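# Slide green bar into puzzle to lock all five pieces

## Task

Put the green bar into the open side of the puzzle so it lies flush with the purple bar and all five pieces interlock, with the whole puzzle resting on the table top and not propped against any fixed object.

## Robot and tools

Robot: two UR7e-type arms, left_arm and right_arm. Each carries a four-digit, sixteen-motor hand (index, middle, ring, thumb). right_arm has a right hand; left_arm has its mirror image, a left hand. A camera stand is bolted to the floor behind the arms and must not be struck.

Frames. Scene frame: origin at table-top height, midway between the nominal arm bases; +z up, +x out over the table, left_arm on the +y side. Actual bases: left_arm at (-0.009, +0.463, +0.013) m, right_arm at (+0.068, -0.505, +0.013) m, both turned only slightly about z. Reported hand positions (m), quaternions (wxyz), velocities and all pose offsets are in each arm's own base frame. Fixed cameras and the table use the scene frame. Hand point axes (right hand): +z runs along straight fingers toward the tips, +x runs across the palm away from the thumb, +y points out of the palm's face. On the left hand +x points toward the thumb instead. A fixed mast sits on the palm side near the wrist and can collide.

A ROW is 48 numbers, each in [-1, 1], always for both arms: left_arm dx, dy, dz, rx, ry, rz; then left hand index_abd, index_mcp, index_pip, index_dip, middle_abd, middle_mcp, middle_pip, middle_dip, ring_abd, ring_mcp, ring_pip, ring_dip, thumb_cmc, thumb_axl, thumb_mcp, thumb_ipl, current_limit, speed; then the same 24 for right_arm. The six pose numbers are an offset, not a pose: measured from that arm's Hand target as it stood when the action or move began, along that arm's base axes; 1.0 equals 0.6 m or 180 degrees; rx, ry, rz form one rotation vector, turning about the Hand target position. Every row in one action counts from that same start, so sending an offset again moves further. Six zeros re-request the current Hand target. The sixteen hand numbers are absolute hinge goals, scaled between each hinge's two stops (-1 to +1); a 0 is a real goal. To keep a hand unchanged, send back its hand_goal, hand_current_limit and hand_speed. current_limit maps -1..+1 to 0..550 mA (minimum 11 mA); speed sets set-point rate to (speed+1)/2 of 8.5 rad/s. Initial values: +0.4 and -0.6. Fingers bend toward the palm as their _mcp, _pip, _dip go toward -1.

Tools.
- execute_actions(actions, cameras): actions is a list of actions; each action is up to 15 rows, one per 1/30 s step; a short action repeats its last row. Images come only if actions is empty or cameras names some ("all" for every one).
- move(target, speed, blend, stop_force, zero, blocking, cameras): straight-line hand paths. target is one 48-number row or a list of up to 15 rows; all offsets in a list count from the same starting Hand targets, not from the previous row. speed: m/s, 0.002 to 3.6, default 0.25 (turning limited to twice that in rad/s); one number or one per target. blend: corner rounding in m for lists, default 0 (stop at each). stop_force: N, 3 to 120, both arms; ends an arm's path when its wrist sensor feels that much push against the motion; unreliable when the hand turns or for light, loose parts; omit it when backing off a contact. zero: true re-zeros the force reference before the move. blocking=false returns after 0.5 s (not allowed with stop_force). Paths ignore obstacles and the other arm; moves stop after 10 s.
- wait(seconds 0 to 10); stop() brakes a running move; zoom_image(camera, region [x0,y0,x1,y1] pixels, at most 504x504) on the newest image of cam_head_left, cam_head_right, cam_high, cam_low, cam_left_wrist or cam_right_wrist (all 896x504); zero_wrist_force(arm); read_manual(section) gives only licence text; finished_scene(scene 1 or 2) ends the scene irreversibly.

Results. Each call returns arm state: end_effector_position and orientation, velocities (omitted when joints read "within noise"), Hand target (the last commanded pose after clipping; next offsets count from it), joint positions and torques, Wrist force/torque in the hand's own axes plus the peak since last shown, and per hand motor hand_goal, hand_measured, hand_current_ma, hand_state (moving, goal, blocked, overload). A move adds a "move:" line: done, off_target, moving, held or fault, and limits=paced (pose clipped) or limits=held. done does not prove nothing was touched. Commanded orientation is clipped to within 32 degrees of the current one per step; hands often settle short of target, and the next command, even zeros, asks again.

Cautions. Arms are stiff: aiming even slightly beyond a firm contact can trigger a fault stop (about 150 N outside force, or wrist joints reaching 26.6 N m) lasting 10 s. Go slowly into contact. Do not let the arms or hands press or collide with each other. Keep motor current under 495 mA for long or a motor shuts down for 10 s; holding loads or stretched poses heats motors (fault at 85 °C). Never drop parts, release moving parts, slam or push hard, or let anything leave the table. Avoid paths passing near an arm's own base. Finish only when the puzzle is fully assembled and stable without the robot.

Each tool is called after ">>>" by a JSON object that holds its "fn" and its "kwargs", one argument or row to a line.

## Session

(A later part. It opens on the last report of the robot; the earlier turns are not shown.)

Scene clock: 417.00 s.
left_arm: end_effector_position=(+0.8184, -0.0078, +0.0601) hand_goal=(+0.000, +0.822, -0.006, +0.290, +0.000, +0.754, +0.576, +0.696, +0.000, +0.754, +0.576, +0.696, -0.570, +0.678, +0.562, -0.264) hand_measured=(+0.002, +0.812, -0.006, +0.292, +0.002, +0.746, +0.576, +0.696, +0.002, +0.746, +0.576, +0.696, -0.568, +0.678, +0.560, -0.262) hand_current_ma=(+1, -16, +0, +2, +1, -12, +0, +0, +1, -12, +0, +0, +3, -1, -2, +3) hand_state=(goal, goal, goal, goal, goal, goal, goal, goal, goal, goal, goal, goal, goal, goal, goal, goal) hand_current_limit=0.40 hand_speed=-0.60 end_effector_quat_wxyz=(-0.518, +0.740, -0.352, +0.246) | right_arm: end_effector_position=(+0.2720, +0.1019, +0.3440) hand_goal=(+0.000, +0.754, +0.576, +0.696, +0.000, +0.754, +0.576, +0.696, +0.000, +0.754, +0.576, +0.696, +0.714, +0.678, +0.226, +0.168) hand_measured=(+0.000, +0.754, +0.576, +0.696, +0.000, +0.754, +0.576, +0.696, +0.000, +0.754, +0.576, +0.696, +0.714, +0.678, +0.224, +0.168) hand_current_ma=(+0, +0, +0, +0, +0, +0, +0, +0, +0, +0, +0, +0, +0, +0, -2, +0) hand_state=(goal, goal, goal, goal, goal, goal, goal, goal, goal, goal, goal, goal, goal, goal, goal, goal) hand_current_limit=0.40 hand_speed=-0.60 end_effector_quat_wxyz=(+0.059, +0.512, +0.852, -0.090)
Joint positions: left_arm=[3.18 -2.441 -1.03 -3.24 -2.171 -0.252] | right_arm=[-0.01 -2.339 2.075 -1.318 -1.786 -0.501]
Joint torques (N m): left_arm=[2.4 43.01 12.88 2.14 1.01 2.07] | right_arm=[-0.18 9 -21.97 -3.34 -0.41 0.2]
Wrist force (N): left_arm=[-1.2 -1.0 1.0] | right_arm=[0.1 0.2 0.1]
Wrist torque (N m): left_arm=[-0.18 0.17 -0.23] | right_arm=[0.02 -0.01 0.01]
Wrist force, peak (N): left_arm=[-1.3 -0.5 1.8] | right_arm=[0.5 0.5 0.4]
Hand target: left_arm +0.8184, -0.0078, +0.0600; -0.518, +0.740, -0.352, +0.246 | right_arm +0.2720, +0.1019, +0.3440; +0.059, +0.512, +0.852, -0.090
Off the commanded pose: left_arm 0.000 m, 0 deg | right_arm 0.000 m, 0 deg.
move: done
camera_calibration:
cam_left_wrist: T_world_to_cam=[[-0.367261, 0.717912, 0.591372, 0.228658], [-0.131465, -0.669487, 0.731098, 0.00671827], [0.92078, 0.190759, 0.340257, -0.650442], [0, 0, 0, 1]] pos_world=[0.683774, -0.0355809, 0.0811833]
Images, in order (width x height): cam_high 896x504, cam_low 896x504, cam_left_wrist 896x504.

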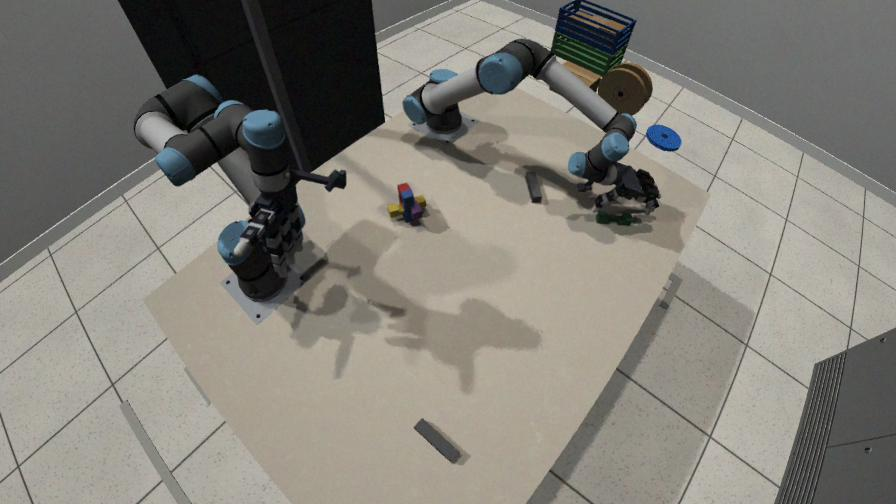

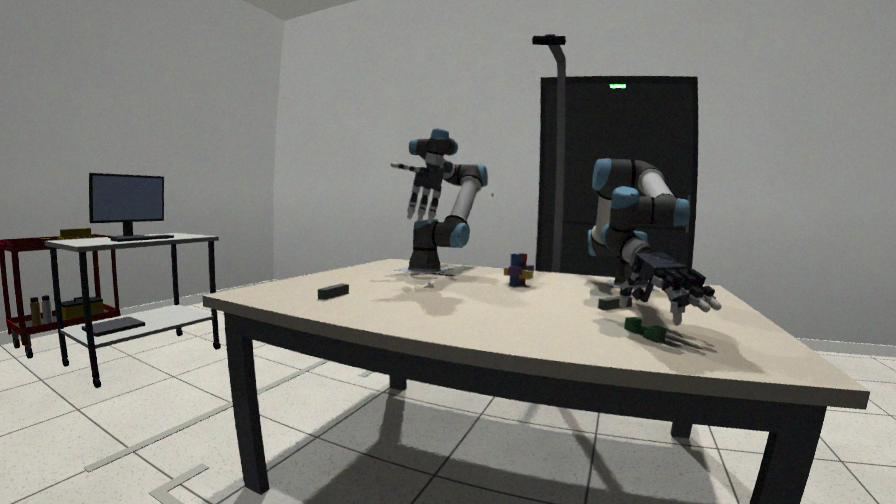

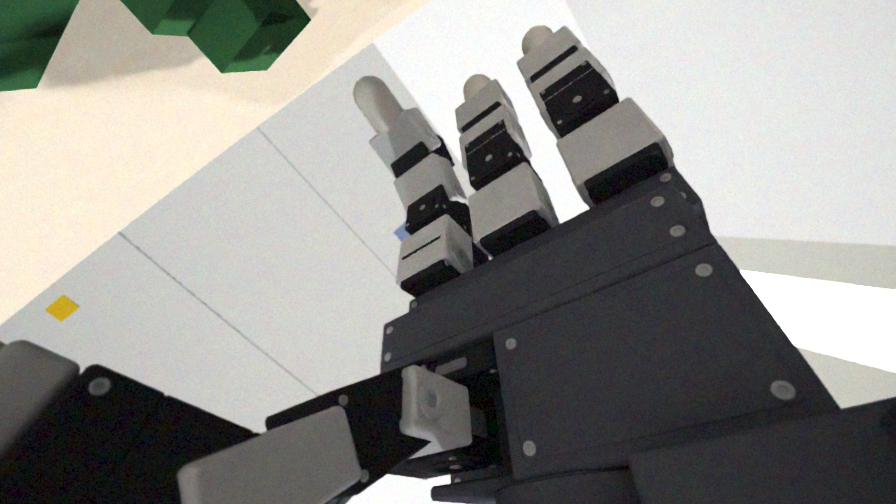

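>>> {"fn": "move", "kwargs": {
  "target": [0,0,-0.055,0,0,0,0,0.822,-0.007,0.29,0,0.754,0.576,0.696,0,0.754,0.576,0.696,-0.571,0.678,0.562,-0.265,0.4,-0.6,0,0,0,0,0,0,0,0.754,0.576,0.696,0,0.754,0.576,0.696,0,0.754,0.576,0.696,0.714,0.678,0.226,0.168,0.4,-0.6],
  "speed": 0.06,
  "stop_force": 8,
  "cameras": ["cam_left_wrist","cam_high","cam_low"]
}}

>>> {"fn": "zoom_image", "kwargs": {
  "camera": "cam_low",
  "region": [610, 290, 710, 360]
}}

>>> {"fn": "zoom_image", "kwargs": {
  "camera": "cam_high",
  "region": [580, 180, 670, 240]
}}

Scene clock: 440.03 s.
left_arm: end_effector_position=(+0.8184, -0.0078, +0.0270) hand_goal=(+0.000, +0.822, -0.006, +0.290, +0.000, +0.754, +0.576, +0.696, +0.000, +0.754, +0.576, +0.696, -0.570, +0.678, +0.562, -0.264) hand_measured=(+0.002, +0.812, -0.006, +0.292, +0.002, +0.746, +0.576, +0.696, +0.002, +0.746, +0.576, +0.696, -0.568, +0.678, +0.560, -0.262) hand_current_ma=(+1, -16, +0, +2, +1, -12, +0, +0, +1, -12, +0, +0, +3, -1, -2, +3) hand_state=(goal, goal, goal, goal, goal, goal, goal, goal, goal, goal, goal, goal, goal, goal, goal, goal) hand_current_limit=0.40 hand_speed=-0.60 end_effector_quat_wxyz=(-0.518, +0.740, -0.352, +0.246) | right_arm: end_effector_position=(+0.2720, +0.1019, +0.3440) hand_goal=(+0.000, +0.754, +0.576, +0.696, +0.000, +0.754, +0.576, +0.696, +0.000, +0.754, +0.576, +0.696, +0.714, +0.678, +0.226, +0.168) hand_measured=(+0.000, +0.754, +0.576, +0.696, +0.000, +0.754, +0.576, +0.696, +0.000, +0.754, +0.576, +0.696, +0.714, +0.678, +0.224, +0.168) hand_current_ma=(+0, +0, +0, +0, +0, +0, +0, +0, +0, +0, +0, +0, +0, +0, -2, +0) hand_state=(goal, goal, goal, goal, goal, goal, goal, goal, goal, goal, goal, goal, goal, goal, goal, goal) hand_current_limit=0.40 hand_speed=-0.60 end_effector_quat_wxyz=(+0.059, +0.512, +0.852, -0.090)
Joint positions: left_arm=[3.18 -2.473 -1.06 -3.178 -2.171 -0.252] | right_arm=[-0.01 -2.339 2.075 -1.318 -1.786 -0.501]
Joint torques (N m): left_arm=[-1.75 43.37 12.22 2.03 -0.75 1.94] | right_arm=[0.3 9.16 -22.79 -3.24 -0.43 0.15]
Wrist force (N): left_arm=[-1.1 -0.5 1.3] | right_arm=[0.4 0.3 0.0]
Wrist torque (N m): left_arm=[-0.16 0.16 -0.21] | right_arm=[0.04 -0.05 0.04]
Wrist force, peak (N): left_arm=[-1.2 -1.0 1.3] | right_arm=[0.2 0.8 0.4]
Hand target: left_arm +0.8184, -0.0078, +0.0270; -0.518, +0.740, -0.352, +0.246 | right_arm +0.2720, +0.1019, +0.3440; +0.059, +0.512, +0.852, -0.090
Off the commanded pose: left_arm 0.000 m, 0 deg | right_arm 0.000 m, 0 deg.
move: done
camera_calibration:
cam_left_wrist: T_world_to_cam=[[-0.367261, 0.717912, 0.591372, 0.248233], [-0.131465, -0.669487, 0.731098, 0.0309176], [0.92078, 0.190759, 0.340257, -0.639179], [0, 0, 0, 1]] pos_world=[0.683774, -0.0355809, 0.0480833]
Images, in order (width x height): cam_high 896x504, cam_low 896x504, cam_left_wrist 896x504.

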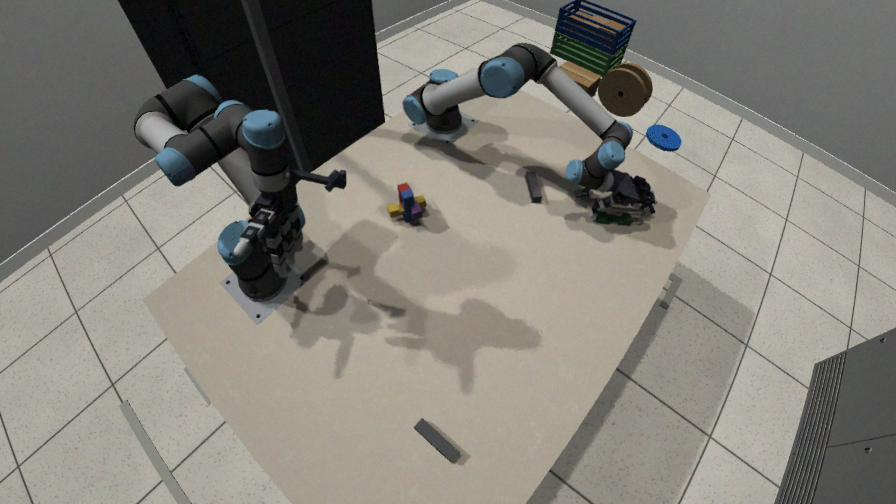

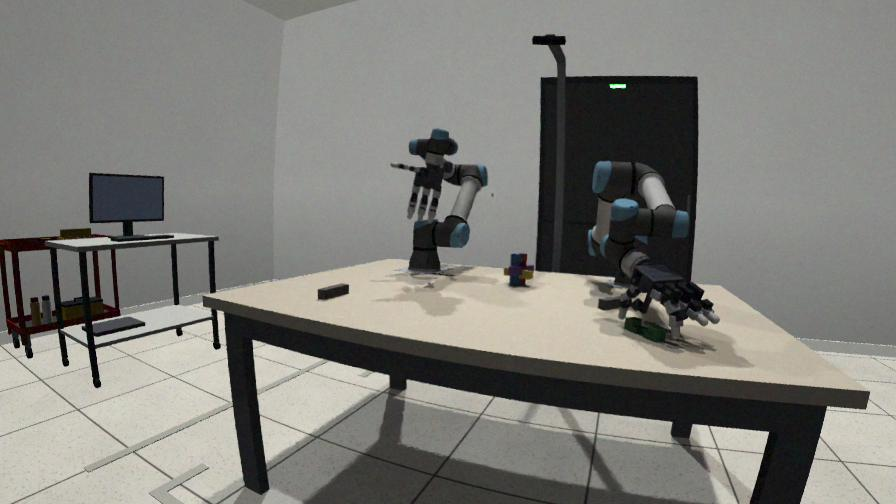

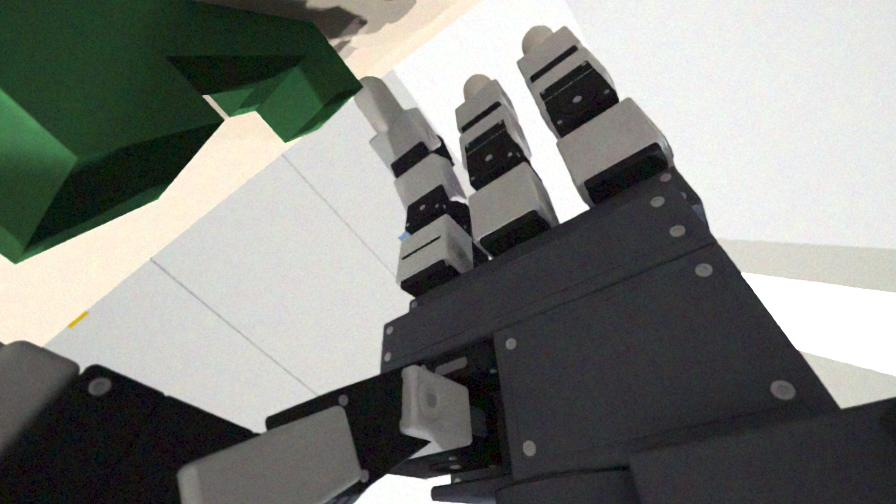

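Scaled by 5.040 from the camera's 896x504 image, which has a finer 1280x720 frame.

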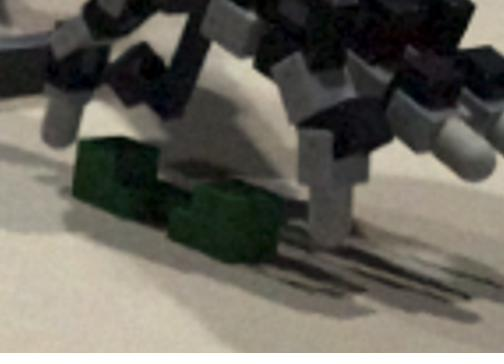

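Scaled by 5.600 from the camera's 896x504 image, which has a finer 1280x720 frame.

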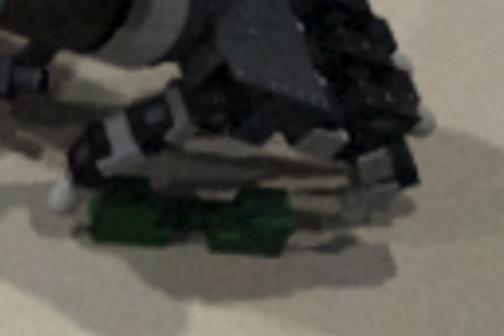

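>>> {"fn": "move", "kwargs": {
  "target": [
    [-0.0055,-0.0038,-0.002,0,0,0,0,0.822,-0.007,0.29,0,0.754,0.576,0.696,0,0.754,0.576,0.696,-0.571,0.678,0.562,-0.265,0.4,-0.9,0,0,0,0,0,0,0,0.754,0.576,0.696,0,0.754,0.576,0.696,0,0.754,0.576,0.696,0.714,0.678,0.226,0.168,0.4,-0.6],
    [-0.0055,-0.0038,-0.002,0,0,0,0,0.62,-0.182,0.29,0,0.754,0.576,0.696,0,0.754,0.576,0.696,-0.571,0.678,0.36,-0.265,0.4,-0.9,0,0,0,0,0,0,0,0.754,0.576,0.696,0,0.754,0.576,0.696,0,0.754,0.576,0.696,0.714,0.678,0.226,0.168,0.4,-0.6]
  ],
  "speed": 0.05,
  "cameras": ["cam_left_wrist","cam_high","cam_low"]
}}

>>> {"fn": "zoom_image", "kwargs": {
  "camera": "cam_low",
  "region": [610, 290, 710, 360]
}}

>>> {"fn": "zoom_image", "kwargs": {
  "camera": "cam_high",
  "region": [580, 180, 670, 240]
}}

Scene clock: 467.07 s.
left_arm: end_effector_position=(+0.8151, -0.0100, +0.0258) hand_goal=(+0.000, +0.620, -0.182, +0.290, +0.000, +0.754, +0.576, +0.696, +0.000, +0.754, +0.576, +0.696, -0.570, +0.678, +0.360, -0.264) hand_measured=(+0.002, +0.642, -0.174, +0.292, +0.002, +0.746, +0.576, +0.696, +0.002, +0.746, +0.576, +0.696, -0.568, +0.678, +0.408, -0.256) hand_current_ma=(+1, +50, +14, +2, +1, -12, +0, +0, +1, -12, +0, +0, +2, -1, +182, +20) hand_state=(goal, blocked, goal, goal, goal, goal, goal, goal, goal, goal, goal, goal, goal, goal, blocked, goal) hand_current_limit=0.40 hand_speed=-0.90 end_effector_quat_wxyz=(-0.518, +0.740, -0.352, +0.246) | right_arm: end_effector_position=(+0.2720, +0.1019, +0.3440) hand_goal=(+0.000, +0.754, +0.576, +0.696, +0.000, +0.754, +0.576, +0.696, +0.000, +0.754, +0.576, +0.696, +0.714, +0.678, +0.226, +0.168) hand_measured=(+0.000, +0.754, +0.576, +0.696, +0.000, +0.754, +0.576, +0.696, +0.000, +0.754, +0.576, +0.696, +0.714, +0.678, +0.224, +0.168) hand_current_ma=(+0, +0, +0, +0, +0, +0, +0, +0, +0, +0, +0, +0, +0, +0, -2, +0) hand_state=(goal, goal, goal, goal, goal, goal, goal, goal, goal, goal, goal, goal, goal, goal, goal, goal) hand_current_limit=0.40 hand_speed=-0.60 end_effector_quat_wxyz=(+0.059, +0.512, +0.852, -0.090)
Joint positions: left_arm=[3.177 -2.467 -1.074 -3.17 -2.174 -0.254] | right_arm=[-0.01 -2.339 2.075 -1.318 -1.786 -0.501]
Joint torques (N m): left_arm=[-9.69 59.75 12.3 1.07 -1.16 -1.85] | right_arm=[1.09 9.94 -23.04 -3.14 -0.51 0.18]
Wrist force (N): left_arm=[-0.9 -2.3 -0.1] | right_arm=[0.0 0.2 0.1]
Wrist torque (N m): left_arm=[-0.24 0.17 -0.20] | right_arm=[0.01 0.00 0.00]
Wrist force, peak (N): left_arm=[-1.0 -2.4 0.0] | right_arm=[0.3 0.5 0.5]
Hand target: left_arm +0.8151, -0.0100, +0.0258; -0.518, +0.740, -0.352, +0.246 | right_arm +0.2720, +0.1019, +0.3440; +0.059, +0.512, +0.852, -0.090
Off the commanded pose: left_arm 0.000 m, 0 deg | right_arm 0.000 m, 0 deg.
move: done
camera_calibration:
cam_left_wrist: T_world_to_cam=[[-0.367311, 0.717926, 0.591325, 0.249418], [-0.131545, -0.669474, 0.731095, 0.0298768], [0.920749, 0.190753, 0.340345, -0.635276], [0, 0, 0, 1]] pos_world=[0.680474, -0.0378809, 0.0468831]
Images, in order (width x height): cam_high 896x504, cam_low 896x504, cam_left_wrist 896x504.

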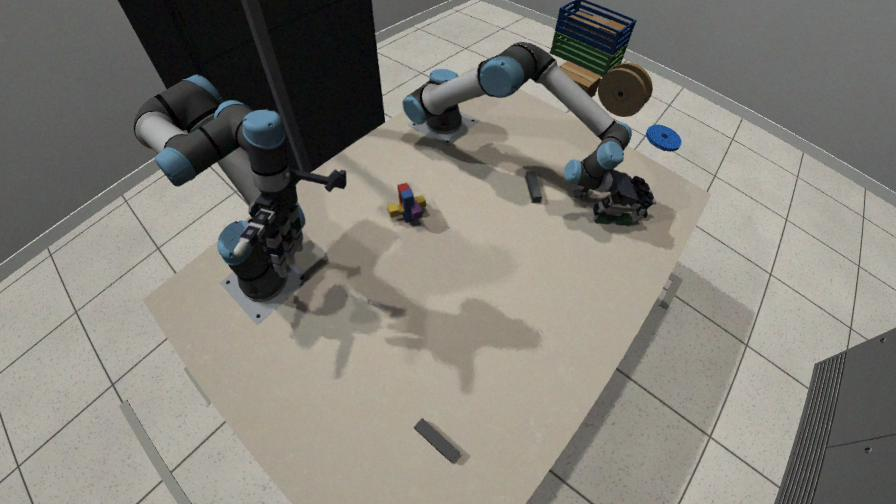

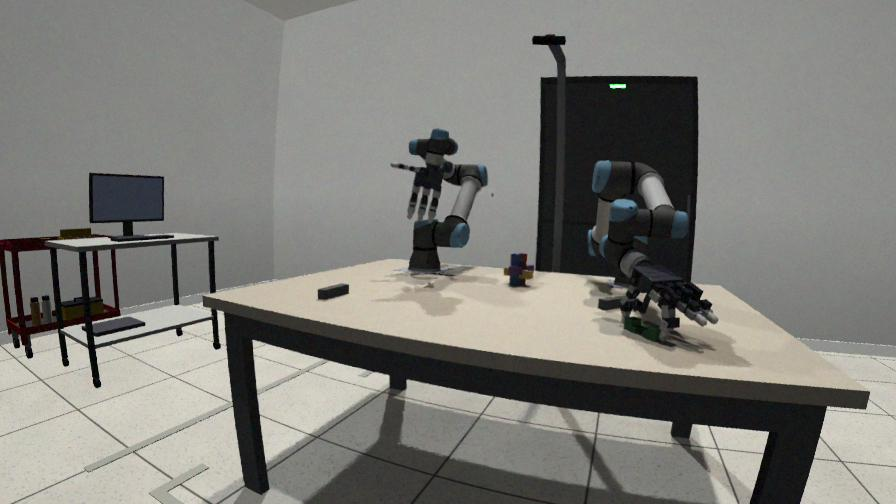

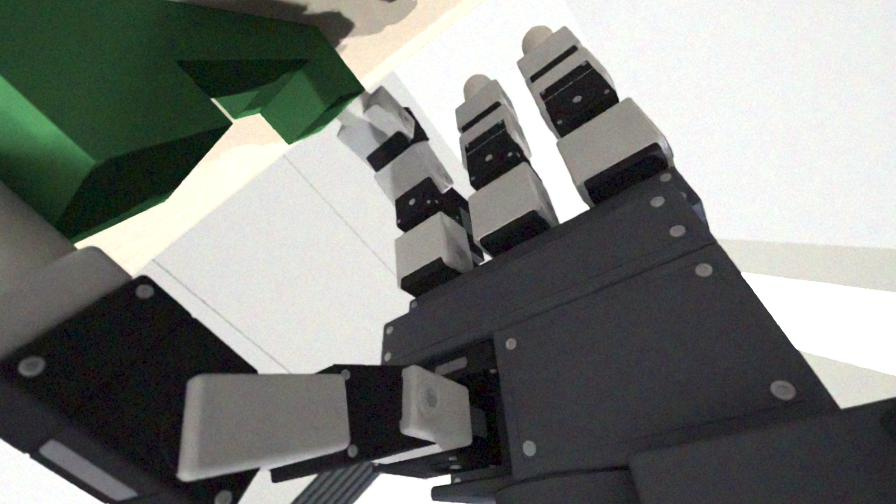

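Scaled by 5.040 from the camera's 896x504 image, which has a finer 1280x720 frame.

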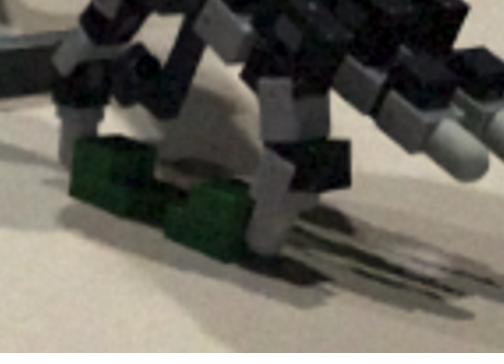

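Scaled by 5.600 from the camera's 896x504 image, which has a finer 1280x720 frame.

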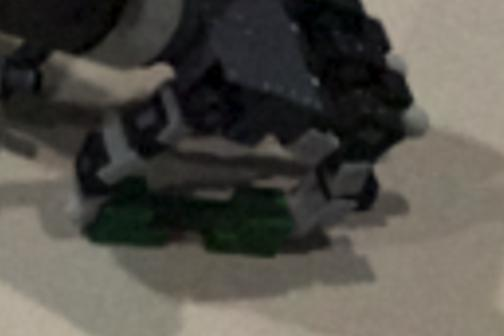

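>>> {"fn": "move", "kwargs": {
  "target": [0,0,0,0,0,0,0,0.56,-0.182,0.29,0,0.754,0.576,0.696,0,0.754,0.576,0.696,-0.571,0.678,0.31,-0.265,0.4,-0.9,0,0,0,0,0,0,0,0.754,0.576,0.696,0,0.754,0.576,0.696,0,0.754,0.576,0.696,0.714,0.678,0.226,0.168,0.4,-0.6],
  "speed": 0.05
}}

Scene clock: 470.07 s.
left_arm: end_effector_position=(+0.8151, -0.0100, +0.0258) hand_goal=(+0.000, +0.560, -0.182, +0.290, +0.000, +0.754, +0.576, +0.696, +0.000, +0.754, +0.576, +0.696, -0.570, +0.678, +0.310, -0.264) hand_measured=(+0.002, +0.634, -0.164, +0.294, +0.002, +0.746, +0.576, +0.696, +0.002, +0.746, +0.576, +0.696, -0.568, +0.678, +0.398, -0.248) hand_current_ma=(+1, +250, +37, +5, +1, -12, +0, +0, +1, -12, +0, +0, +1, -1, +385, +47) hand_state=(goal, blocked, goal, goal, goal, goal, goal, goal, goal, goal, goal, goal, goal, goal, blocked, goal) hand_current_limit=0.40 hand_speed=-0.90 end_effector_quat_wxyz=(-0.518, +0.740, -0.352, +0.246) | right_arm: end_effector_position=(+0.2720, +0.1019, +0.3440) hand_goal=(+0.000, +0.754, +0.576, +0.696, +0.000, +0.754, +0.576, +0.696, +0.000, +0.754, +0.576, +0.696, +0.714, +0.678, +0.226, +0.168) hand_measured=(+0.000, +0.754, +0.576, +0.696, +0.000, +0.754, +0.576, +0.696, +0.000, +0.754, +0.576, +0.696, +0.714, +0.678, +0.224, +0.168) hand_current_ma=(+0, +0, +0, +0, +0, +0, +0, +0, +0, +0, +0, +0, +0, +0, -2, +0) hand_state=(goal, goal, goal, goal, goal, goal, goal, goal, goal, goal, goal, goal, goal, goal, goal, goal) hand_current_limit=0.40 hand_speed=-0.60 end_effector_quat_wxyz=(+0.059, +0.512, +0.852, -0.090)
Joint positions: left_arm=[3.177 -2.467 -1.074 -3.17 -2.174 -0.254] | right_arm=[-0.01 -2.339 2.075 -1.318 -1.786 -0.501]
Joint torques (N m): left_arm=[-6.33 44.82 12.07 -1.11 0.19 -1.21] | right_arm=[0.35 9.42 -21.78 -3.34 -0.57 0.09]
Wrist force (N): left_arm=[-0.9 -4.0 -1.3] | right_arm=[0.1 0.5 -0.1]
Wrist torque (N m): left_arm=[-0.31 0.19 -0.22] | right_arm=[0.07 -0.01 0.02]
Wrist force, peak (N): left_arm=[-0.9 -4.0 -1.3] | right_arm=[0.3 0.5 0.5]
Hand target: left_arm +0.8151, -0.0100, +0.0258; -0.518, +0.740, -0.352, +0.246 | right_arm +0.2720, +0.1019, +0.3440; +0.059, +0.512, +0.852, -0.090
Off the commanded pose: left_arm 0.000 m, 0 deg | right_arm 0.000 m, 0 deg.
move: done

>>> {"fn": "move", "kwargs": {
  "target": [0,0,0.15,0,0,0,0,0.56,-0.182,0.29,0,0.754,0.576,0.696,0,0.754,0.576,0.696,-0.571,0.678,0.32,-0.265,0.4,-0.9,0,0,0,0,0,0,0,0.754,0.576,0.696,0,0.754,0.576,0.696,0,0.754,0.576,0.696,0.714,0.678,0.226,0.168,0.4,-0.6],
  "speed": 0.05,
  "cameras": ["cam_left_wrist","cam_high","cam_low"]
}}

>>> {"fn": "zoom_image", "kwargs": {
  "camera": "cam_low",
  "region": [610, 260, 710, 340]
}}

Scene clock: 481.67 s.
left_arm: end_effector_position=(+0.8151, -0.0100, +0.1157) hand_goal=(+0.000, +0.560, -0.182, +0.290, +0.000, +0.754, +0.576, +0.696, +0.000, +0.754, +0.576, +0.696, -0.570, +0.678, +0.320, -0.264) hand_measured=(+0.002, +0.634, -0.150, +0.304, +0.002, +0.746, +0.576, +0.696, +0.002, +0.746, +0.576, +0.696, -0.572, +0.678, +0.384, -0.246) hand_current_ma=(+1, +250, +77, +27, +1, -13, +0, +0, +1, -12, +0, +0, -1, -1, +264, +55) hand_state=(goal, blocked, blocked, goal, goal, goal, goal, goal, goal, goal, goal, goal, goal, goal, blocked, goal) hand_current_limit=0.40 hand_speed=-0.90 end_effector_quat_wxyz=(-0.518, +0.740, -0.352, +0.246) | right_arm: end_effector_position=(+0.2720, +0.1019, +0.3440) hand_goal=(+0.000, +0.754, +0.576, +0.696, +0.000, +0.754, +0.576, +0.696, +0.000, +0.754, +0.576, +0.696, +0.714, +0.678, +0.226, +0.168) hand_measured=(+0.000, +0.754, +0.576, +0.696, +0.000, +0.754, +0.576, +0.696, +0.000, +0.754, +0.576, +0.696, +0.714, +0.678, +0.224, +0.168) hand_current_ma=(+0, +0, +0, +0, +0, +0, +0, +0, +0, +0, +0, +0, +0, +0, -2, +0) hand_state=(goal, goal, goal, goal, goal, goal, goal, goal, goal, goal, goal, goal, goal, goal, goal, goal) hand_current_limit=0.40 hand_speed=-0.60 end_effector_quat_wxyz=(+0.059, +0.512, +0.852, -0.090)
Joint positions: left_arm=[3.177 -2.391 -0.975 -3.346 -2.174 -0.254] | right_arm=[-0.01 -2.339 2.075 -1.318 -1.786 -0.501]
Joint torques (N m): left_arm=[4.54 61.19 30.03 -1.16 -0.6 -1.35] | right_arm=[0.44 10.63 -23.69 -3.36 -0.27 0.43]
Wrist force (N): left_arm=[-1.1 0.0 1.6] | right_arm=[0.1 0.4 0.3]
Wrist torque (N m): left_arm=[-0.16 0.18 -0.19] | right_arm=[0.03 -0.02 0.02]
Wrist force, peak (N): left_arm=[-1.0 -4.3 -1.1] | right_arm=[0.5 0.5 0.5]
Hand target: left_arm +0.8151, -0.0100, +0.1158; -0.518, +0.740, -0.352, +0.246 | right_arm +0.2720, +0.1019, +0.3440; +0.059, +0.512, +0.852, -0.090
Off the commanded pose: left_arm 0.000 m, 0 deg | right_arm 0.000 m, 0 deg.
move: done
camera_calibration:
cam_left_wrist: T_world_to_cam=[[-0.36719, 0.71795, 0.591371, 0.196171], [-0.131539, -0.669474, 0.731096, -0.0358527], [0.920798, 0.190663, 0.340263, -0.665899], [0, 0, 0, 1]] pos_world=[0.680475, -0.0378807, 0.136783]
Images, in order (width x height): cam_high 896x504, cam_low 896x504, cam_left_wrist 896x504.

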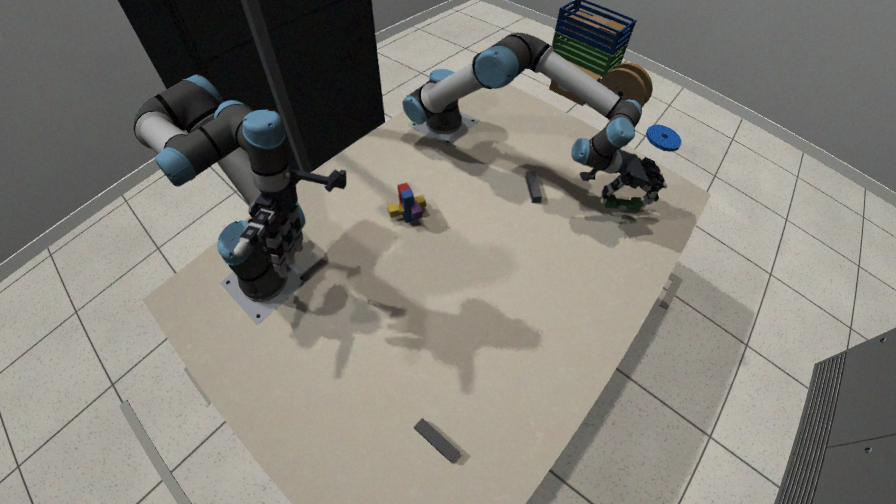

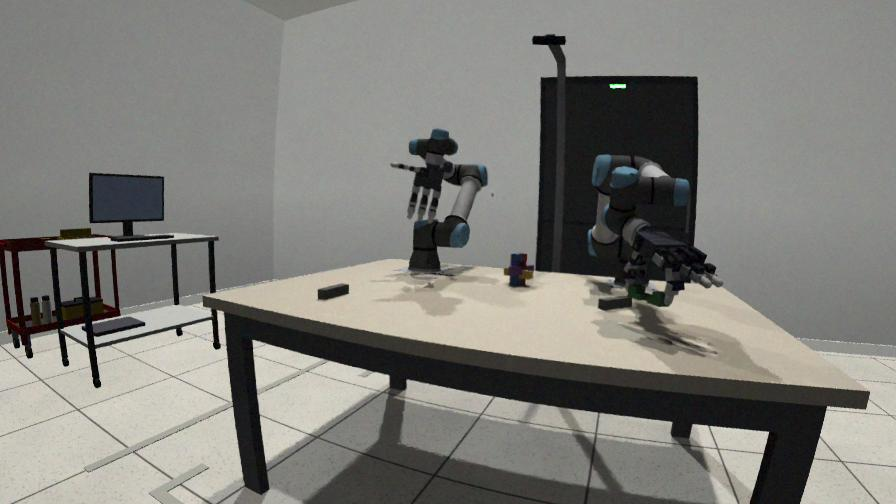

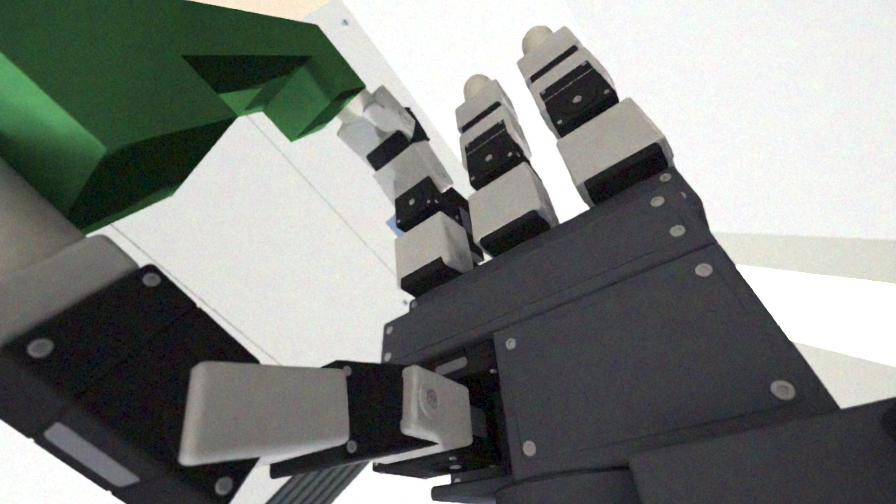

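Scaled by 5.040 from the camera's 896x504 image, which has a finer 1280x720 frame.

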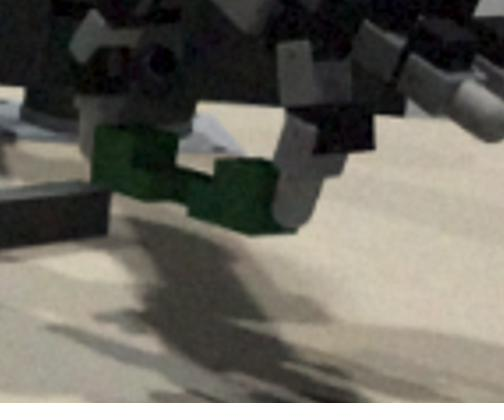

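>>> {"fn": "move", "kwargs": {
  "target": [-0.1827,-0.5242,0,0,0,-0.395,0,0.56,-0.182,0.29,0,0.754,0.576,0.696,0,0.754,0.576,0.696,-0.571,0.678,0.32,-0.265,0.4,-0.9,0,0,0,0,0,0,0,0.754,0.576,0.696,0,0.754,0.576,0.696,0,0.754,0.576,0.696,0.714,0.678,0.226,0.168,0.4,-0.6],
  "speed": 0.15,
  "cameras": ["cam_left_wrist","cam_high","cam_low"]
}}

>>> {"fn": "zoom_image", "kwargs": {
  "camera": "cam_low",
  "region": [530, 250, 650, 340]
}}

Scene clock: 519.03 s.
left_arm: end_effector_position=(+0.7055, -0.3245, +0.1158) hand_goal=(+0.000, +0.560, -0.182, +0.290, +0.000, +0.754, +0.576, +0.696, +0.000, +0.754, +0.576, +0.696, -0.570, +0.678, +0.320, -0.264) hand_measured=(+0.002, +0.634, -0.150, +0.304, +0.002, +0.746, +0.576, +0.696, +0.002, +0.746, +0.576, +0.696, -0.572, +0.678, +0.384, -0.246) hand_current_ma=(+1, +250, +78, +28, +1, -13, +0, +0, +1, -12, +0, +0, -1, -1, +262, +55) hand_state=(goal, blocked, blocked, goal, goal, goal, goal, goal, goal, goal, goal, goal, goal, goal, blocked, goal) hand_current_limit=0.40 hand_speed=-0.90 end_effector_quat_wxyz=(+0.278, -0.398, +0.716, -0.501) | right_arm: end_effector_position=(+0.2720, +0.1019, +0.3440) hand_goal=(+0.000, +0.754, +0.576, +0.696, +0.000, +0.754, +0.576, +0.696, +0.000, +0.754, +0.576, +0.696, +0.714, +0.678, +0.226, +0.168) hand_measured=(+0.000, +0.754, +0.576, +0.696, +0.000, +0.754, +0.576, +0.696, +0.000, +0.754, +0.576, +0.696, +0.714, +0.678, +0.224, +0.168) hand_current_ma=(+0, +0, +0, +0, +0, +0, +0, +0, +0, +0, +0, +0, +0, +0, -2, +0) hand_state=(goal, goal, goal, goal, goal, goal, goal, goal, goal, goal, goal, goal, goal, goal, goal, goal) hand_current_limit=0.40 hand_speed=-0.60 end_effector_quat_wxyz=(+0.059, +0.512, +0.852, -0.090)
Joint positions: left_arm=[3.013 -2.203 -1.299 -3.162 -1.169 0.156] | right_arm=[-0.01 -2.339 2.075 -1.318 -1.786 -0.501]
Joint torques (N m): left_arm=[-10.98 36.49 28.78 -1.01 1.6 2.01] | right_arm=[0.1 9.54 -23.6 -3.46 -0.44 0.42]
Wrist force (N): left_arm=[-1.1 -0.2 1.4] | right_arm=[0.0 0.2 0.3]
Wrist torque (N m): left_arm=[-0.17 0.17 -0.37] | right_arm=[0.01 0.00 0.00]
Wrist force, peak (N): left_arm=[-1.7 0.2 2.1] | right_arm=[0.4 0.6 0.4]
Hand target: left_arm +0.7054, -0.3246, +0.1158; +0.278, -0.397, +0.716, -0.501 | right_arm +0.2720, +0.1019, +0.3440; +0.059, +0.512, +0.852, -0.090
Off the commanded pose: left_arm 0.000 m, 0 deg | right_arm 0.000 m, 0 deg.
move: done
camera_calibration:
cam_left_wrist: T_world_to_cam=[[0.560137, 0.580089, 0.591391, -0.31728], [-0.675965, -0.0926173, 0.73109, 0.310416], [0.47887, -0.809271, 0.340242, -0.517834], [0, 0, 0, 1]] pos_world=[0.635527, -0.206267, 0.136883]
Images, in order (width x height): cam_high 896x504, cam_low 896x504, cam_left_wrist 896x504.

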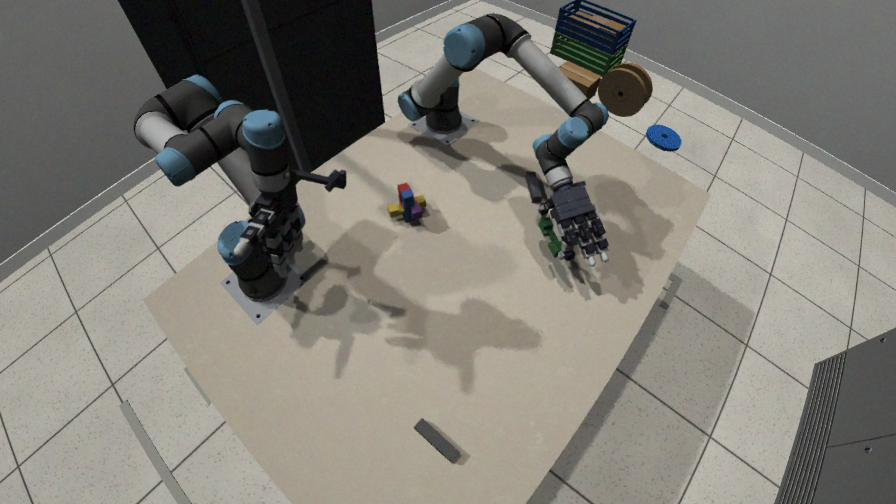

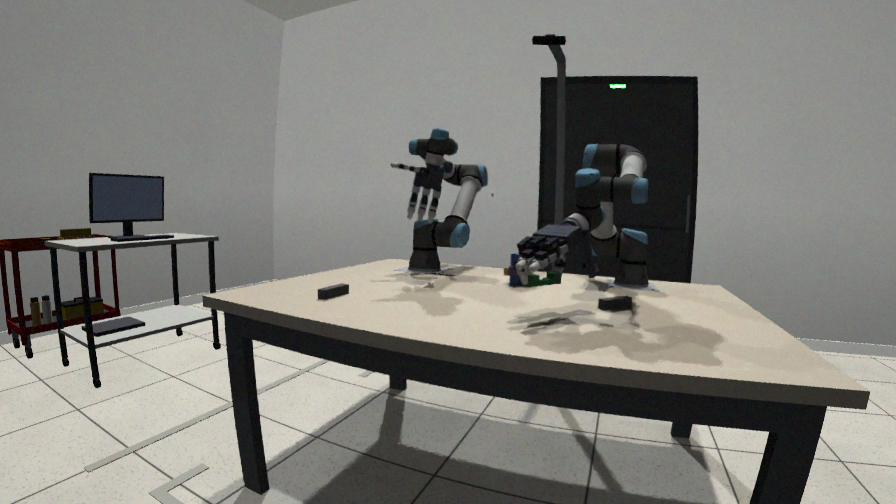

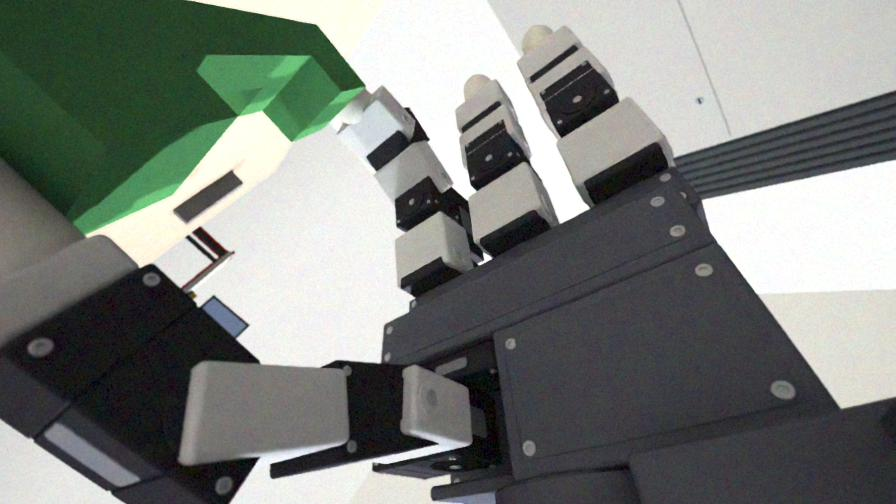

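Scaled by 4.200 from the camera's 896x504 image, which has a finer 1280x720 frame.

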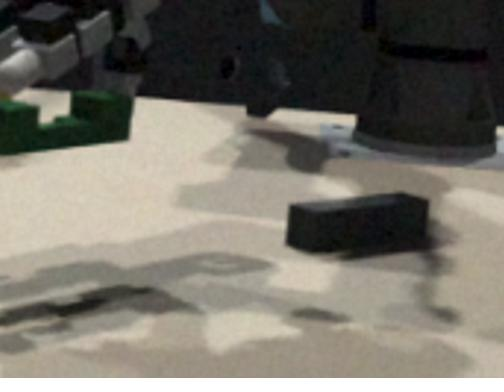

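>>> {"fn": "move", "kwargs": {
  "target": [0,0,-0.125,0,0,0,0,0.56,-0.182,0.29,0,0.754,0.576,0.696,0,0.754,0.576,0.696,-0.571,0.678,0.32,-0.265,0.4,-0.9,0,0,0,0,0,0,0,0.754,0.576,0.696,0,0.754,0.576,0.696,0,0.754,0.576,0.696,0.714,0.678,0.226,0.168,0.4,-0.6],
  "speed": 0.1
}}

>>> {"fn": "move", "kwargs": {
  "target": [0,0,-0.0467,0,0,0,0,0.56,-0.182,0.29,0,0.754,0.576,0.696,0,0.754,0.576,0.696,-0.571,0.678,0.32,-0.265,0.4,-0.9,0,0,0,0,0,0,0,0.754,0.576,0.696,0,0.754,0.576,0.696,0,0.754,0.576,0.696,0.714,0.678,0.226,0.168,0.4,-0.6],
  "speed": 0.01,
  "stop_force": 3,
  "cameras": ["cam_left_wrist"]
}}

Scene clock: 553.20 s.
left_arm: end_effector_position=(+0.7054, -0.3246, +0.0409) hand_goal=(+0.000, +0.560, -0.182, +0.290, +0.000, +0.754, +0.576, +0.696, +0.000, +0.754, +0.576, +0.696, -0.570, +0.678, +0.320, -0.264) hand_measured=(+0.002, +0.634, -0.150, +0.304, +0.002, +0.746, +0.576, +0.696, +0.002, +0.746, +0.576, +0.696, -0.572, +0.678, +0.384, -0.246) hand_current_ma=(+1, +250, +78, +28, +1, -13, +0, +0, +1, -12, +0, +0, -1, -1, +262, +56) hand_state=(goal, blocked, blocked, goal, goal, goal, goal, goal, goal, goal, goal, goal, goal, goal, blocked, goal) hand_current_limit=0.40 hand_speed=-0.90 end_effector_quat_wxyz=(+0.278, -0.397, +0.716, -0.501) | right_arm: end_effector_position=(+0.2720, +0.1019, +0.3440) hand_goal=(+0.000, +0.754, +0.576, +0.696, +0.000, +0.754, +0.576, +0.696, +0.000, +0.754, +0.576, +0.696, +0.714, +0.678, +0.226, +0.168) hand_measured=(+0.000, +0.754, +0.576, +0.696, +0.000, +0.754, +0.576, +0.696, +0.000, +0.754, +0.576, +0.696, +0.714, +0.678, +0.224, +0.168) hand_current_ma=(+0, +0, +0, +0, +0, +0, +0, +0, +0, +0, +0, +0, +0, +0, -2, +0) hand_state=(goal, goal, goal, goal, goal, goal, goal, goal, goal, goal, goal, goal, goal, goal, goal, goal) hand_current_limit=0.40 hand_speed=-0.60 end_effector_quat_wxyz=(+0.059, +0.512, +0.852, -0.090)
Joint positions: left_arm=[3.013 -2.28 -1.376 -3.008 -1.169 0.156] | right_arm=[-0.01 -2.339 2.075 -1.318 -1.786 -0.501]
Joint torques (N m): left_arm=[5.24 37.24 12.07 2.41 -0.36 -1.92] | right_arm=[-0.12 10.37 -22.7 -3.72 -0.5 0.18]
Wrist force (N): left_arm=[-1.3 0.0 1.5] | right_arm=[0.0 0.4 0.3]
Wrist torque (N m): left_arm=[-0.15 0.19 -0.40] | right_arm=[0.02 0.00 0.01]
Wrist force, peak (N): left_arm=[-1.4 0.9 1.8] | right_arm=[0.3 0.6 0.4]
Hand target: left_arm +0.7054, -0.3246, +0.0408; +0.278, -0.397, +0.716, -0.501 | right_arm +0.2720, +0.1019, +0.3440; +0.059, +0.512, +0.852, -0.090
Off the commanded pose: left_arm 0.000 m, 0 deg | right_arm 0.000 m, 0 deg.
move: done

Scene clock: 555.90 s.
left_arm: end_effector_position=(+0.7055, -0.3246, +0.0260) hand_goal=(+0.000, +0.560, -0.182, +0.290, +0.000, +0.754, +0.576, +0.696, +0.000, +0.754, +0.576, +0.696, -0.570, +0.678, +0.320, -0.264) hand_measured=(+0.002, +0.634, -0.150, +0.304, +0.002, +0.746, +0.576, +0.696, +0.002, +0.746, +0.576, +0.696, -0.572, +0.678, +0.384, -0.246) hand_current_ma=(+1, +250, +78, +28, +1, -13, +0, +0, +1, -13, +0, +0, -2, -1, +261, +56) hand_state=(goal, blocked, blocked, goal, goal, goal, goal, goal, goal, goal, goal, goal, goal, goal, blocked, goal) hand_current_limit=0.40 hand_speed=-0.90 end_effector_quat_wxyz=(+0.278, -0.397, +0.716, -0.501) | right_arm: end_effector_position=(+0.2720, +0.1019, +0.3440) hand_goal=(+0.000, +0.754, +0.576, +0.696, +0.000, +0.754, +0.576, +0.696, +0.000, +0.754, +0.576, +0.696, +0.714, +0.678, +0.226, +0.168) hand_measured=(+0.000, +0.754, +0.576, +0.696, +0.000, +0.754, +0.576, +0.696, +0.000, +0.754, +0.576, +0.696, +0.714, +0.678, +0.224, +0.168) hand_current_ma=(+0, +0, +0, +0, +0, +0, +0, +0, +0, +0, +0, +0, +0, +0, -2, +0) hand_state=(goal, goal, goal, goal, goal, goal, goal, goal, goal, goal, goal, goal, goal, goal, goal, goal) hand_current_limit=0.40 hand_speed=-0.60 end_effector_quat_wxyz=(+0.059, +0.512, +0.852, -0.090)
Joint positions: left_arm=[3.013 -2.298 -1.388 -2.979 -1.169 0.156] | right_arm=[-0.01 -2.339 2.075 -1.318 -1.786 -0.501]
Joint torques (N m): left_arm=[5.63 56.33 27.23 -0.7 -0.47 -1.66] | right_arm=[-0.53 9.64 -23.14 -3.68 -0.5 0.37]
Wrist force (N): left_arm=[-1.1 -0.1 1.5] | right_arm=[0.3 0.2 0.2]
Wrist torque (N m): left_arm=[-0.17 0.16 -0.36] | right_arm=[0.02 -0.03 0.02]
Wrist force, peak (N): left_arm=[-1.4 -3.7 -0.3] | right_arm=[0.2 0.6 0.3]
Hand target: left_arm +0.7055, -0.3246, +0.0260; +0.278, -0.397, +0.716, -0.501 (not the last commanded pose) | right_arm +0.2720, +0.1019, +0.3440; +0.059, +0.512, +0.852, -0.090
Off the commanded pose: left_arm 0.013 m, 0 deg | right_arm 0.000 m, 0 deg.
move: contact (left_arm)
camera_calibration:
cam_left_wrist: T_world_to_cam=[[0.56023, 0.580003, 0.591387, -0.26425], [-0.675998, -0.0924743, 0.731078, 0.376119], [0.478715, -0.809349, 0.340274, -0.4872], [0, 0, 0, 1]] pos_world=[0.635527, -0.206268, 0.0470834]
Images, in order (width x height): cam_left_wrist 896x504.

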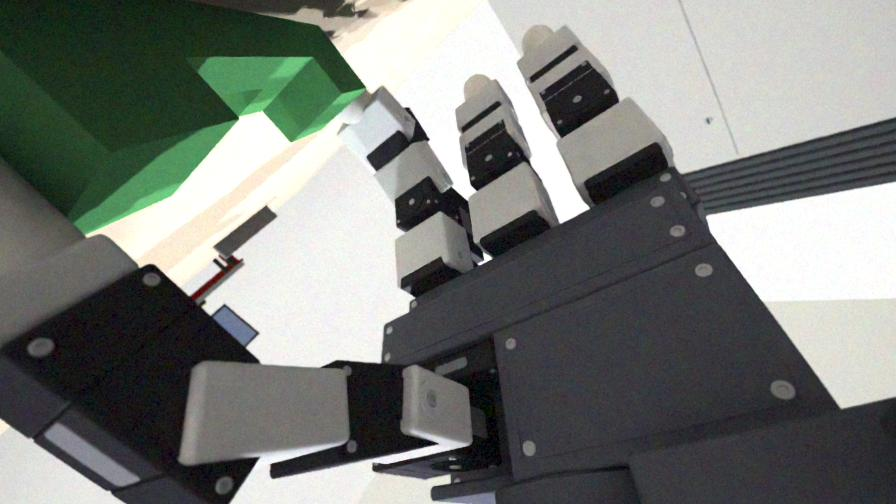

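>>> {"fn": "move", "kwargs": {
  "target": [0,0,0,0,0,0,0,0.66,-0.15,0.29,0,0.754,0.576,0.696,0,0.754,0.576,0.696,-0.571,0.678,0.42,-0.265,0.4,-0.97,0,0,0,0,0,0,0,0.754,0.576,0.696,0,0.754,0.576,0.696,0,0.754,0.576,0.696,0.714,0.678,0.226,0.168,0.4,-0.6]
}}

>>> {"fn": "move", "kwargs": {
  "target": [0,0,0,0,0,0,0,0.822,-0.007,0.29,0,0.754,0.576,0.696,0,0.754,0.576,0.696,-0.571,0.678,0.562,-0.265,0.4,-0.94,0,0,0,0,0,0,0,0.754,0.576,0.696,0,0.754,0.576,0.696,0,0.754,0.576,0.696,0.714,0.678,0.226,0.168,0.4,-0.6]
}}

>>> {"fn": "move", "kwargs": {
  "target": [0,0,0.2,0,0,0,0,0.822,-0.007,0.29,0,0.754,0.576,0.696,0,0.754,0.576,0.696,-0.571,0.678,0.562,-0.265,0.4,-0.9,0,0,0,0,0,0,0,0.754,0.576,0.696,0,0.754,0.576,0.696,0,0.754,0.576,0.696,0.714,0.678,0.226,0.168,0.4,-0.6],
  "speed": 0.1,
  "cameras": ["cam_left_wrist"]
}}

Scene clock: 561.20 s.
left_arm: end_effector_position=(+0.7055, -0.3246, +0.0260) hand_goal=(+0.000, +0.660, -0.150, +0.290, +0.000, +0.754, +0.576, +0.696, +0.000, +0.754, +0.576, +0.696, -0.570, +0.678, +0.420, -0.264) hand_measured=(+0.002, +0.634, -0.138, +0.304, +0.002, +0.746, +0.576, +0.696, +0.002, +0.746, +0.576, +0.696, -0.572, +0.678, +0.384, -0.246) hand_current_ma=(+1, +61, +21, +23, +1, -13, +0, +0, +1, -13, +0, +0, -2, -1, +71, +56) hand_state=(goal, moving, goal, goal, goal, goal, goal, goal, goal, goal, goal, goal, goal, goal, moving, goal) hand_current_limit=0.40 hand_speed=-0.97 end_effector_quat_wxyz=(+0.278, -0.397, +0.716, -0.501) | right_arm: end_effector_position=(+0.2720, +0.1019, +0.3440) hand_goal=(+0.000, +0.754, +0.576, +0.696, +0.000, +0.754, +0.576, +0.696, +0.000, +0.754, +0.576, +0.696, +0.714, +0.678, +0.226, +0.168) hand_measured=(+0.000, +0.754, +0.576, +0.696, +0.000, +0.754, +0.576, +0.696, +0.000, +0.754, +0.576, +0.696, +0.714, +0.678, +0.224, +0.168) hand_current_ma=(+0, +0, +0, +0, +0, +0, +0, +0, +0, +0, +0, +0, +0, +0, -2, +0) hand_state=(goal, goal, goal, goal, goal, goal, goal, goal, goal, goal, goal, goal, goal, goal, goal, goal) hand_current_limit=0.40 hand_speed=-0.60 end_effector_quat_wxyz=(+0.059, +0.512, +0.852, -0.090)
Joint positions: left_arm=[3.013 -2.298 -1.388 -2.979 -1.169 0.156] | right_arm=[-0.01 -2.339 2.075 -1.318 -1.786 -0.501]
Joint torques (N m): left_arm=[5.77 55 26.32 1.68 -0.55 -1.23] | right_arm=[0.22 10.91 -23.5 -3.71 -0.29 0.38]
Wrist force (N): left_arm=[-1.1 -1.1 0.7] | right_arm=[0.3 0.2 0.3]
Wrist torque (N m): left_arm=[-0.13 0.18 -0.38] | right_arm=[0.00 -0.04 0.03]
Wrist force, peak (N): left_arm=[-1.5 -0.4 1.5] | right_arm=[0.7 0.7 0.2]
Hand target: left_arm +0.7055, -0.3246, +0.0260; +0.278, -0.397, +0.716, -0.501 | right_arm +0.2720, +0.1019, +0.3440; +0.059, +0.512, +0.852, -0.090
Off the commanded pose: left_arm 0.000 m, 0 deg | right_arm 0.000 m, 0 deg.
move: done

Scene clock: 562.63 s.
left_arm: end_effector_position=(+0.7055, -0.3246, +0.0260) hand_goal=(+0.000, +0.822, -0.006, +0.290, +0.000, +0.754, +0.576, +0.696, +0.000, +0.754, +0.576, +0.696, -0.570, +0.678, +0.562, -0.264) hand_measured=(+0.002, +0.802, -0.012, +0.292, +0.002, +0.746, +0.576, +0.696, +0.002, +0.746, +0.576, +0.696, -0.572, +0.678, +0.554, -0.262) hand_current_ma=(+1, -46, -7, +2, +1, -13, +0, +0, +1, -13, +0, +0, -2, -1, -15, +3) hand_state=(goal, blocked, goal, goal, goal, goal, goal, goal, goal, goal, goal, goal, goal, goal, goal, goal) hand_current_limit=0.40 hand_speed=-0.94 end_effector_quat_wxyz=(+0.278, -0.397, +0.716, -0.501) | right_arm: end_effector_position=(+0.2720, +0.1019, +0.3440) hand_goal=(+0.000, +0.754, +0.576, +0.696, +0.000, +0.754, +0.576, +0.696, +0.000, +0.754, +0.576, +0.696, +0.714, +0.678, +0.226, +0.168) hand_measured=(+0.000, +0.754, +0.576, +0.696, +0.000, +0.754, +0.576, +0.696, +0.000, +0.754, +0.576, +0.696, +0.714, +0.678, +0.224, +0.168) hand_current_ma=(+0, +0, +0, +0, +0, +0, +0, +0, +0, +0, +0, +0, +0, +0, -2, +0) hand_state=(goal, goal, goal, goal, goal, goal, goal, goal, goal, goal, goal, goal, goal, goal, goal, goal) hand_current_limit=0.40 hand_speed=-0.60 end_effector_quat_wxyz=(+0.059, +0.512, +0.852, -0.090)
Joint positions: left_arm=[3.013 -2.298 -1.388 -2.979 -1.169 0.156] | right_arm=[-0.01 -2.339 2.075 -1.318 -1.786 -0.501]
Joint torques (N m): left_arm=[6.04 51.87 24.55 1.81 -0.5 -0.98] | right_arm=[0.63 10.26 -21.62 -3.69 -0.41 0.24]
Wrist force (N): left_arm=[-1.1 -0.7 1.3] | right_arm=[0.2 0.4 -0.2]
Wrist torque (N m): left_arm=[-0.18 0.17 -0.37] | right_arm=[0.06 -0.02 0.02]
Wrist force, peak (N): left_arm=[-1.6 -0.8 1.4] | right_arm=[0.2 0.4 0.6]
Hand target: left_arm +0.7055, -0.3246, +0.0260; +0.278, -0.397, +0.716, -0.501 | right_arm +0.2720, +0.1019, +0.3440; +0.059, +0.512, +0.852, -0.090
Off the commanded pose: left_arm 0.000 m, 0 deg | right_arm 0.000 m, 0 deg.
move: done

Scene clock: 564.33 s.
left_arm: end_effector_position=(+0.7054, -0.3246, +0.1459) hand_goal=(+0.000, +0.822, -0.006, +0.290, +0.000, +0.754, +0.576, +0.696, +0.000, +0.754, +0.576, +0.696, -0.570, +0.678, +0.562, -0.264) hand_measured=(+0.002, +0.802, -0.012, +0.292, +0.002, +0.746, +0.576, +0.696, +0.002, +0.746, +0.576, +0.696, -0.572, +0.678, +0.556, -0.262) hand_current_ma=(+1, -44, -7, +2, +1, -13, +0, +0, +1, -13, +0, +0, -2, -1, -14, +3) hand_state=(goal, goal, goal, goal, goal, goal, goal, goal, goal, goal, goal, goal, goal, goal, goal, goal) hand_current_limit=0.40 hand_speed=-0.90 end_effector_quat_wxyz=(+0.278, -0.397, +0.716, -0.501) | right_arm: end_effector_position=(+0.2720, +0.1019, +0.3440) hand_goal=(+0.000, +0.754, +0.576, +0.696, +0.000, +0.754, +0.576, +0.696, +0.000, +0.754, +0.576, +0.696, +0.714, +0.678, +0.226, +0.168) hand_measured=(+0.000, +0.754, +0.576, +0.696, +0.000, +0.754, +0.576, +0.696, +0.000, +0.754, +0.576, +0.696, +0.714, +0.678, +0.224, +0.168) hand_current_ma=(+0, +0, +0, +0, +0, +0, +0, +0, +0, +0, +0, +0, +0, +0, -2, +0) hand_state=(goal, goal, goal, goal, goal, goal, goal, goal, goal, goal, goal, goal, goal, goal, goal, goal) hand_current_limit=0.40 hand_speed=-0.60 end_effector_quat_wxyz=(+0.059, +0.512, +0.852, -0.090)
Joint positions: left_arm=[3.013 -2.179 -1.258 -3.227 -1.169 0.156] | right_arm=[-0.01 -2.339 2.075 -1.318 -1.786 -0.501]
Joint torques (N m): left_arm=[-3.35 53.99 29.13 -1.1 1.24 2] | right_arm=[-0.27 9.74 -23.77 -3.82 -0.28 0.38]
Wrist force (N): left_arm=[-0.9 -0.8 1.5] | right_arm=[0.4 0.1 -0.1]
Wrist torque (N m): left_arm=[-0.23 0.16 -0.30] | right_arm=[0.03 -0.04 0.03]
Wrist force, peak (N): left_arm=[-1.1 -1.4 1.1] | right_arm=[-0.2 0.6 0.4]
Hand target: left_arm +0.7055, -0.3246, +0.1460; +0.278, -0.397, +0.716, -0.501 | right_arm +0.2720, +0.1019, +0.3440; +0.059, +0.512, +0.852, -0.090
Off the commanded pose: left_arm 0.000 m, 0 deg | right_arm 0.000 m, 0 deg.
move: done
camera_calibration:
cam_left_wrist: T_world_to_cam=[[0.560242, 0.580056, 0.591325, -0.335143], [-0.676, -0.0923818, 0.731088, 0.288482], [0.478699, -0.809321, 0.340362, -0.527998], [0, 0, 0, 1]] pos_world=[0.635527, -0.206268, 0.166983]
Images, in order (width x height): cam_left_wrist 896x504.

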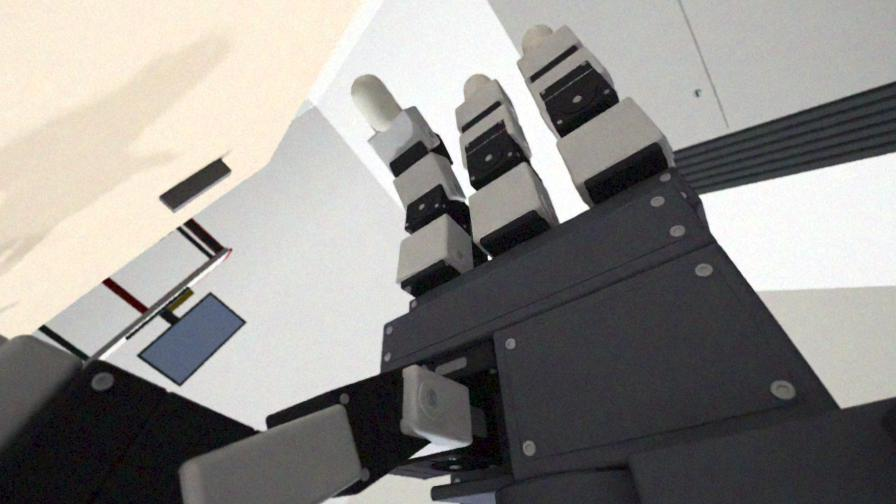

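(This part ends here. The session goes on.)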